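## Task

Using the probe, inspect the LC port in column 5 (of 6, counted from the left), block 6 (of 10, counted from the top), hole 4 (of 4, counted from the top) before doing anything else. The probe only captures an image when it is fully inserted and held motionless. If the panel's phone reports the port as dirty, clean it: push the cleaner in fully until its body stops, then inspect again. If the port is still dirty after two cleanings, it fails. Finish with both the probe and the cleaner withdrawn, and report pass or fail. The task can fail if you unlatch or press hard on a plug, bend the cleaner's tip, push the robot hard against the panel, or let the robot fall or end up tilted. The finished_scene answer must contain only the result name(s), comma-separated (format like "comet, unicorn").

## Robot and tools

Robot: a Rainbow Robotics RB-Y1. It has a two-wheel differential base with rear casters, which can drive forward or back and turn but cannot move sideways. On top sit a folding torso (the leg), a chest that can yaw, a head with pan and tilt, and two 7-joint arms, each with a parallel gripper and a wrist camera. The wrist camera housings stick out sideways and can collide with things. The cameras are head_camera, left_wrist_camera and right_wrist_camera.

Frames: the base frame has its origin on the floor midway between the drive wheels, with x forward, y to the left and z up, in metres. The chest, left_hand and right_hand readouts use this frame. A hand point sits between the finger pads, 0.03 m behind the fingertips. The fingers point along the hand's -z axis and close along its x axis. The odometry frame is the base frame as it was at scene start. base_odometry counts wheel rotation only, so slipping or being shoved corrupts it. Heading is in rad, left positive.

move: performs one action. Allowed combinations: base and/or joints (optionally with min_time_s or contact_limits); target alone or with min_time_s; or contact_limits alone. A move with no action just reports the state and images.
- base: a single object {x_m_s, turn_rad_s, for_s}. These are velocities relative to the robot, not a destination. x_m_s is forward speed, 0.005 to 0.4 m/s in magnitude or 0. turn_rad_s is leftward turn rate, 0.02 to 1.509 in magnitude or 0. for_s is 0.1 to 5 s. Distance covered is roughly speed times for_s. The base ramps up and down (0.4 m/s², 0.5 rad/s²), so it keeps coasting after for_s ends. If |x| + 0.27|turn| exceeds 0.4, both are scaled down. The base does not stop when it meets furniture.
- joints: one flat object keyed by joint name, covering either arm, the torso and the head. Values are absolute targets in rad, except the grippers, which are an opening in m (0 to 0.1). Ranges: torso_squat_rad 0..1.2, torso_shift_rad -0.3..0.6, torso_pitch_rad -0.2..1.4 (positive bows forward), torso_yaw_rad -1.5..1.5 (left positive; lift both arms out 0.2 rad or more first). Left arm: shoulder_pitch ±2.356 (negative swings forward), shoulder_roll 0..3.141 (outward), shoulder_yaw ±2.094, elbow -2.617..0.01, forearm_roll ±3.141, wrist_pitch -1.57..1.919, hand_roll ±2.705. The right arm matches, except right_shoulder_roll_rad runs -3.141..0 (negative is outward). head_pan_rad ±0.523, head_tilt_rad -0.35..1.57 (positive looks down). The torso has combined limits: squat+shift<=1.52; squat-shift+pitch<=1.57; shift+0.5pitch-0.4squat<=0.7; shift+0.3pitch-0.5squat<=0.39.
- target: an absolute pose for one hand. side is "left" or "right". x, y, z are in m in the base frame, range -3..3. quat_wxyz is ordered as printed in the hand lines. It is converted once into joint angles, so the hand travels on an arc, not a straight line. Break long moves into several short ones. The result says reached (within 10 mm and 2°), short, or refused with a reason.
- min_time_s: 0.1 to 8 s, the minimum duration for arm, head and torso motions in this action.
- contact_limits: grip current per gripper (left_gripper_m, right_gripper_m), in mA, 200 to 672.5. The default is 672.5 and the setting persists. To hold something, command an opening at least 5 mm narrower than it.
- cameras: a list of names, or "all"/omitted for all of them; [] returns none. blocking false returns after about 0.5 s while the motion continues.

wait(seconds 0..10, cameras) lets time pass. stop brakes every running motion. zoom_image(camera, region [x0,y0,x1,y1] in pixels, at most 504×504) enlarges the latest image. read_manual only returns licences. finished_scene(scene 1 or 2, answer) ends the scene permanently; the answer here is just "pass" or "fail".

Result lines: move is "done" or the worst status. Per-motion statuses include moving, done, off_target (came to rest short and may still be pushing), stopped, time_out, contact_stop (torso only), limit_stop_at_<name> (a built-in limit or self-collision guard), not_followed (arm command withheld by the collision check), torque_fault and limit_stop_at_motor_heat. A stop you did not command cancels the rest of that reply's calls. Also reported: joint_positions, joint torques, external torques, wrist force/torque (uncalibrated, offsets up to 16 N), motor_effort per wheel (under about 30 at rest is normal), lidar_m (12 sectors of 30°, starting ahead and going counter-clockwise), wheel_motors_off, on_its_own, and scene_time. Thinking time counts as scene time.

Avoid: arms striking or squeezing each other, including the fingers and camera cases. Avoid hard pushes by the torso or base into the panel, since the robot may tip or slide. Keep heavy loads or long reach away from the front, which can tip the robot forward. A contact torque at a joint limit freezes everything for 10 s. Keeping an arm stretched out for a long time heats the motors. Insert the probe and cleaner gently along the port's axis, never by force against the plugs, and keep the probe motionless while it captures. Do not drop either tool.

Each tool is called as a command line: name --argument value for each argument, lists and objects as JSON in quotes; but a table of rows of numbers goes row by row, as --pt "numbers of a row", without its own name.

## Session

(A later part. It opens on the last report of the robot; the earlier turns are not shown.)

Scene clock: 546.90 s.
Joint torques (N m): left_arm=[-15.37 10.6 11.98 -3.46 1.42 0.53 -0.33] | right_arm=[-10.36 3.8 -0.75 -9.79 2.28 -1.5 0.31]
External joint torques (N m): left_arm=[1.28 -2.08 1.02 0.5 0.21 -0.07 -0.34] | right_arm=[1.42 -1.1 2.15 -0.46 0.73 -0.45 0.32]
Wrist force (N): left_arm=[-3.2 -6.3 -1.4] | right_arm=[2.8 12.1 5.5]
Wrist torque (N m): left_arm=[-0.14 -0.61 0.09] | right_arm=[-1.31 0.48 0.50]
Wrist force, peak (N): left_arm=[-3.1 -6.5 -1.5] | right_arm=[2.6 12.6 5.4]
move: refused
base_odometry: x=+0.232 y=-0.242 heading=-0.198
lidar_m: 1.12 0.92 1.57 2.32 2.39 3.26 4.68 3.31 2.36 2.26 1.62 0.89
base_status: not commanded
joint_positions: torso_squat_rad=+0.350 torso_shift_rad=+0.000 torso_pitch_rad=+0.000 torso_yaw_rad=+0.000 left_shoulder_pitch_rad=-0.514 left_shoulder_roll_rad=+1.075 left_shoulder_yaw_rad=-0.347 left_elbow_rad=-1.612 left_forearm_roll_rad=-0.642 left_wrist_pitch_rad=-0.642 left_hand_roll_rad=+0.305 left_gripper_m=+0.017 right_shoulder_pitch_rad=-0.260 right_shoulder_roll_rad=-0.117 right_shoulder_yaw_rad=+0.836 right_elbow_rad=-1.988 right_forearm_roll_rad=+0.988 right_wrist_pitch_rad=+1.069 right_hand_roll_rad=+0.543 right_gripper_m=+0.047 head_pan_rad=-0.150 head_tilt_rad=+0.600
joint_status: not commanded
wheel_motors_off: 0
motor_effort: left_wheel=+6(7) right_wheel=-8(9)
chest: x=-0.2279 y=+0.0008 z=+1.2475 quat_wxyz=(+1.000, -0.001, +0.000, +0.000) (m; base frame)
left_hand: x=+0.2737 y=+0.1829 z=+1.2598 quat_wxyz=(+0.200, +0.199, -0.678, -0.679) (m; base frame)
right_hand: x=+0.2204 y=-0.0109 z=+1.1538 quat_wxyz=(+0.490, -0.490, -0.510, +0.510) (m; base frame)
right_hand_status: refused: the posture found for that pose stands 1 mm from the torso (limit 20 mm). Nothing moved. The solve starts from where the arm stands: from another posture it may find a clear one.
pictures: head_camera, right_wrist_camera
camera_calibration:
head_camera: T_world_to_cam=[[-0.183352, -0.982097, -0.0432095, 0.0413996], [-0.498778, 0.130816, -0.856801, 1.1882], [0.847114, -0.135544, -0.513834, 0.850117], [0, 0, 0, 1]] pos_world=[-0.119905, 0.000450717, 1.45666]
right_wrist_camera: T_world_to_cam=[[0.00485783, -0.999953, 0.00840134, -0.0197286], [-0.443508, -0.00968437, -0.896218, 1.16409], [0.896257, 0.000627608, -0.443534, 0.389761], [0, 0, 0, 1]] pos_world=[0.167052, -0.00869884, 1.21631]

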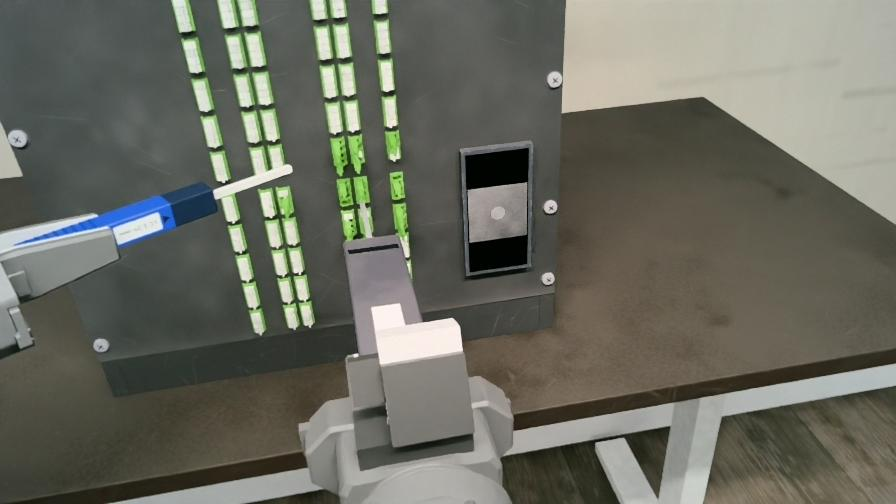

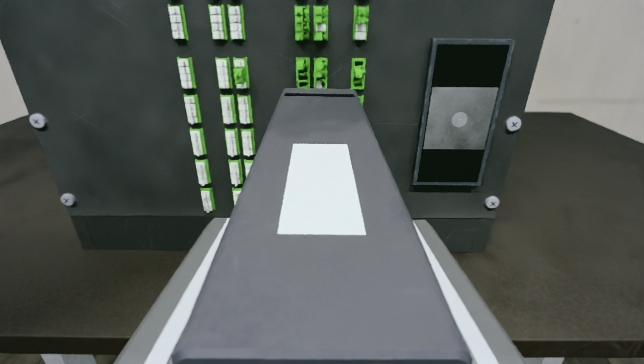

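move --target '{"side": "right", "x": 0.1850, "y": -0.0130, "z": 1.1540, "quat_wxyz": [0.4899, -0.4899, -0.5099, 0.5099]}' --min_time_s 1.5 --cameras '["head_camera", "left_wrist_camera"]'

zoom_image --camera "left_wrist_camera" --region '[236, 150, 306, 200]'

Scene clock: 551.03 s.
Joint torques (N m): left_arm=[-15.18 9.85 12.23 -3.44 1.53 0.61 -0.18] | right_arm=[-8.38 4.1 -0.37 -9.55 2.24 -1.64 0.3]
External joint torques (N m): left_arm=[1.47 -2.84 1.27 0.52 0.32 0.01 -0.19] | right_arm=[1.48 -1.15 2.02 -0.27 0.67 -0.56 0.31]
Wrist force (N): left_arm=[-3.2 -6.4 -1.3] | right_arm=[2.9 11.9 5.6]
Wrist torque (N m): left_arm=[-0.15 -0.61 0.09] | right_arm=[-1.24 0.52 0.49]
Wrist force, peak (N): left_arm=[-3.3 -6.4 -1.4] | right_arm=[2.7 12.3 5.6]
move: done
base_odometry: x=+0.232 y=-0.242 heading=-0.198
lidar_m: 1.12 0.92 1.59 2.32 2.41 3.26 4.67 3.31 2.38 2.27 1.66 0.89
base_status: not commanded
joint_positions: torso_squat_rad=+0.350 torso_shift_rad=+0.000 torso_pitch_rad=+0.000 torso_yaw_rad=+0.000 left_shoulder_pitch_rad=-0.514 left_shoulder_roll_rad=+1.075 left_shoulder_yaw_rad=-0.347 left_elbow_rad=-1.612 left_forearm_roll_rad=-0.642 left_wrist_pitch_rad=-0.642 left_hand_roll_rad=+0.305 left_gripper_m=+0.017 right_shoulder_pitch_rad=-0.172 right_shoulder_roll_rad=-0.135 right_shoulder_yaw_rad=+0.914 right_elbow_rad=-2.096 right_forearm_roll_rad=+1.054 right_wrist_pitch_rad=+1.113 right_hand_roll_rad=+0.564 right_gripper_m=+0.047 head_pan_rad=-0.150 head_tilt_rad=+0.600
joint_status: all done
wheel_motors_off: 0
motor_effort: left_wheel=+4(8) right_wheel=-8(9)
chest: x=-0.2279 y=+0.0008 z=+1.2475 quat_wxyz=(+1.000, -0.001, +0.000, +0.000) (m; base frame)
left_hand: x=+0.2737 y=+0.1829 z=+1.2598 quat_wxyz=(+0.200, +0.199, -0.678, -0.679) (m; base frame)
right_hand: x=+0.1852 y=-0.0130 z=+1.1541 quat_wxyz=(+0.490, -0.490, -0.510, +0.510) (m; base frame)
right_hand_status: reached (checked arc, planned for 1.5 s): 0 mm and 0.0 deg off.
pictures: head_camera, left_wrist_camera
camera_calibration:
head_camera: T_world_to_cam=[[-0.183352, -0.982097, -0.0432095, 0.0413996], [-0.498778, 0.130816, -0.856801, 1.1882], [0.847114, -0.135544, -0.513834, 0.850117], [0, 0, 0, 1]] pos_world=[-0.119905, 0.000450717, 1.45666]
left_wrist_camera: T_world_to_cam=[[-0.827682, -0.559737, -0.0404544, 0.383171], [-0.225311, 0.397456, -0.88953, 1.14286], [0.513982, -0.727133, -0.455082, 0.641042], [0, 0, 0, 1]] pos_world=[0.245158, 0.226362, 1.32383]

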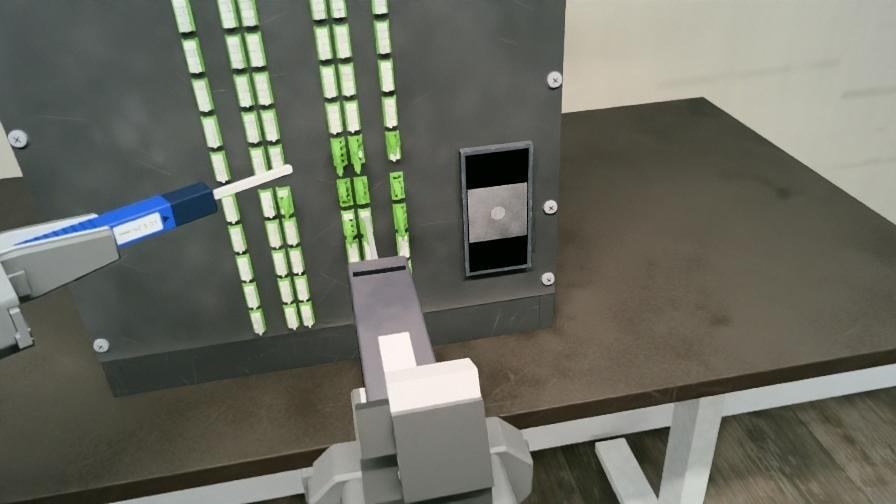

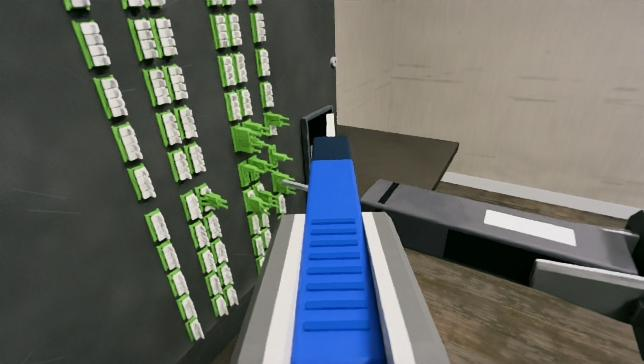

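Scaled by 7.200 from the camera's 644x364 image, which has a finer 1265x715 frame.

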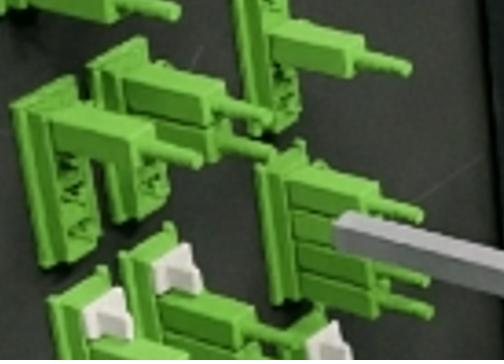

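finished_scene --scene 1 --answer "pass"

The scene is finished: the task was done.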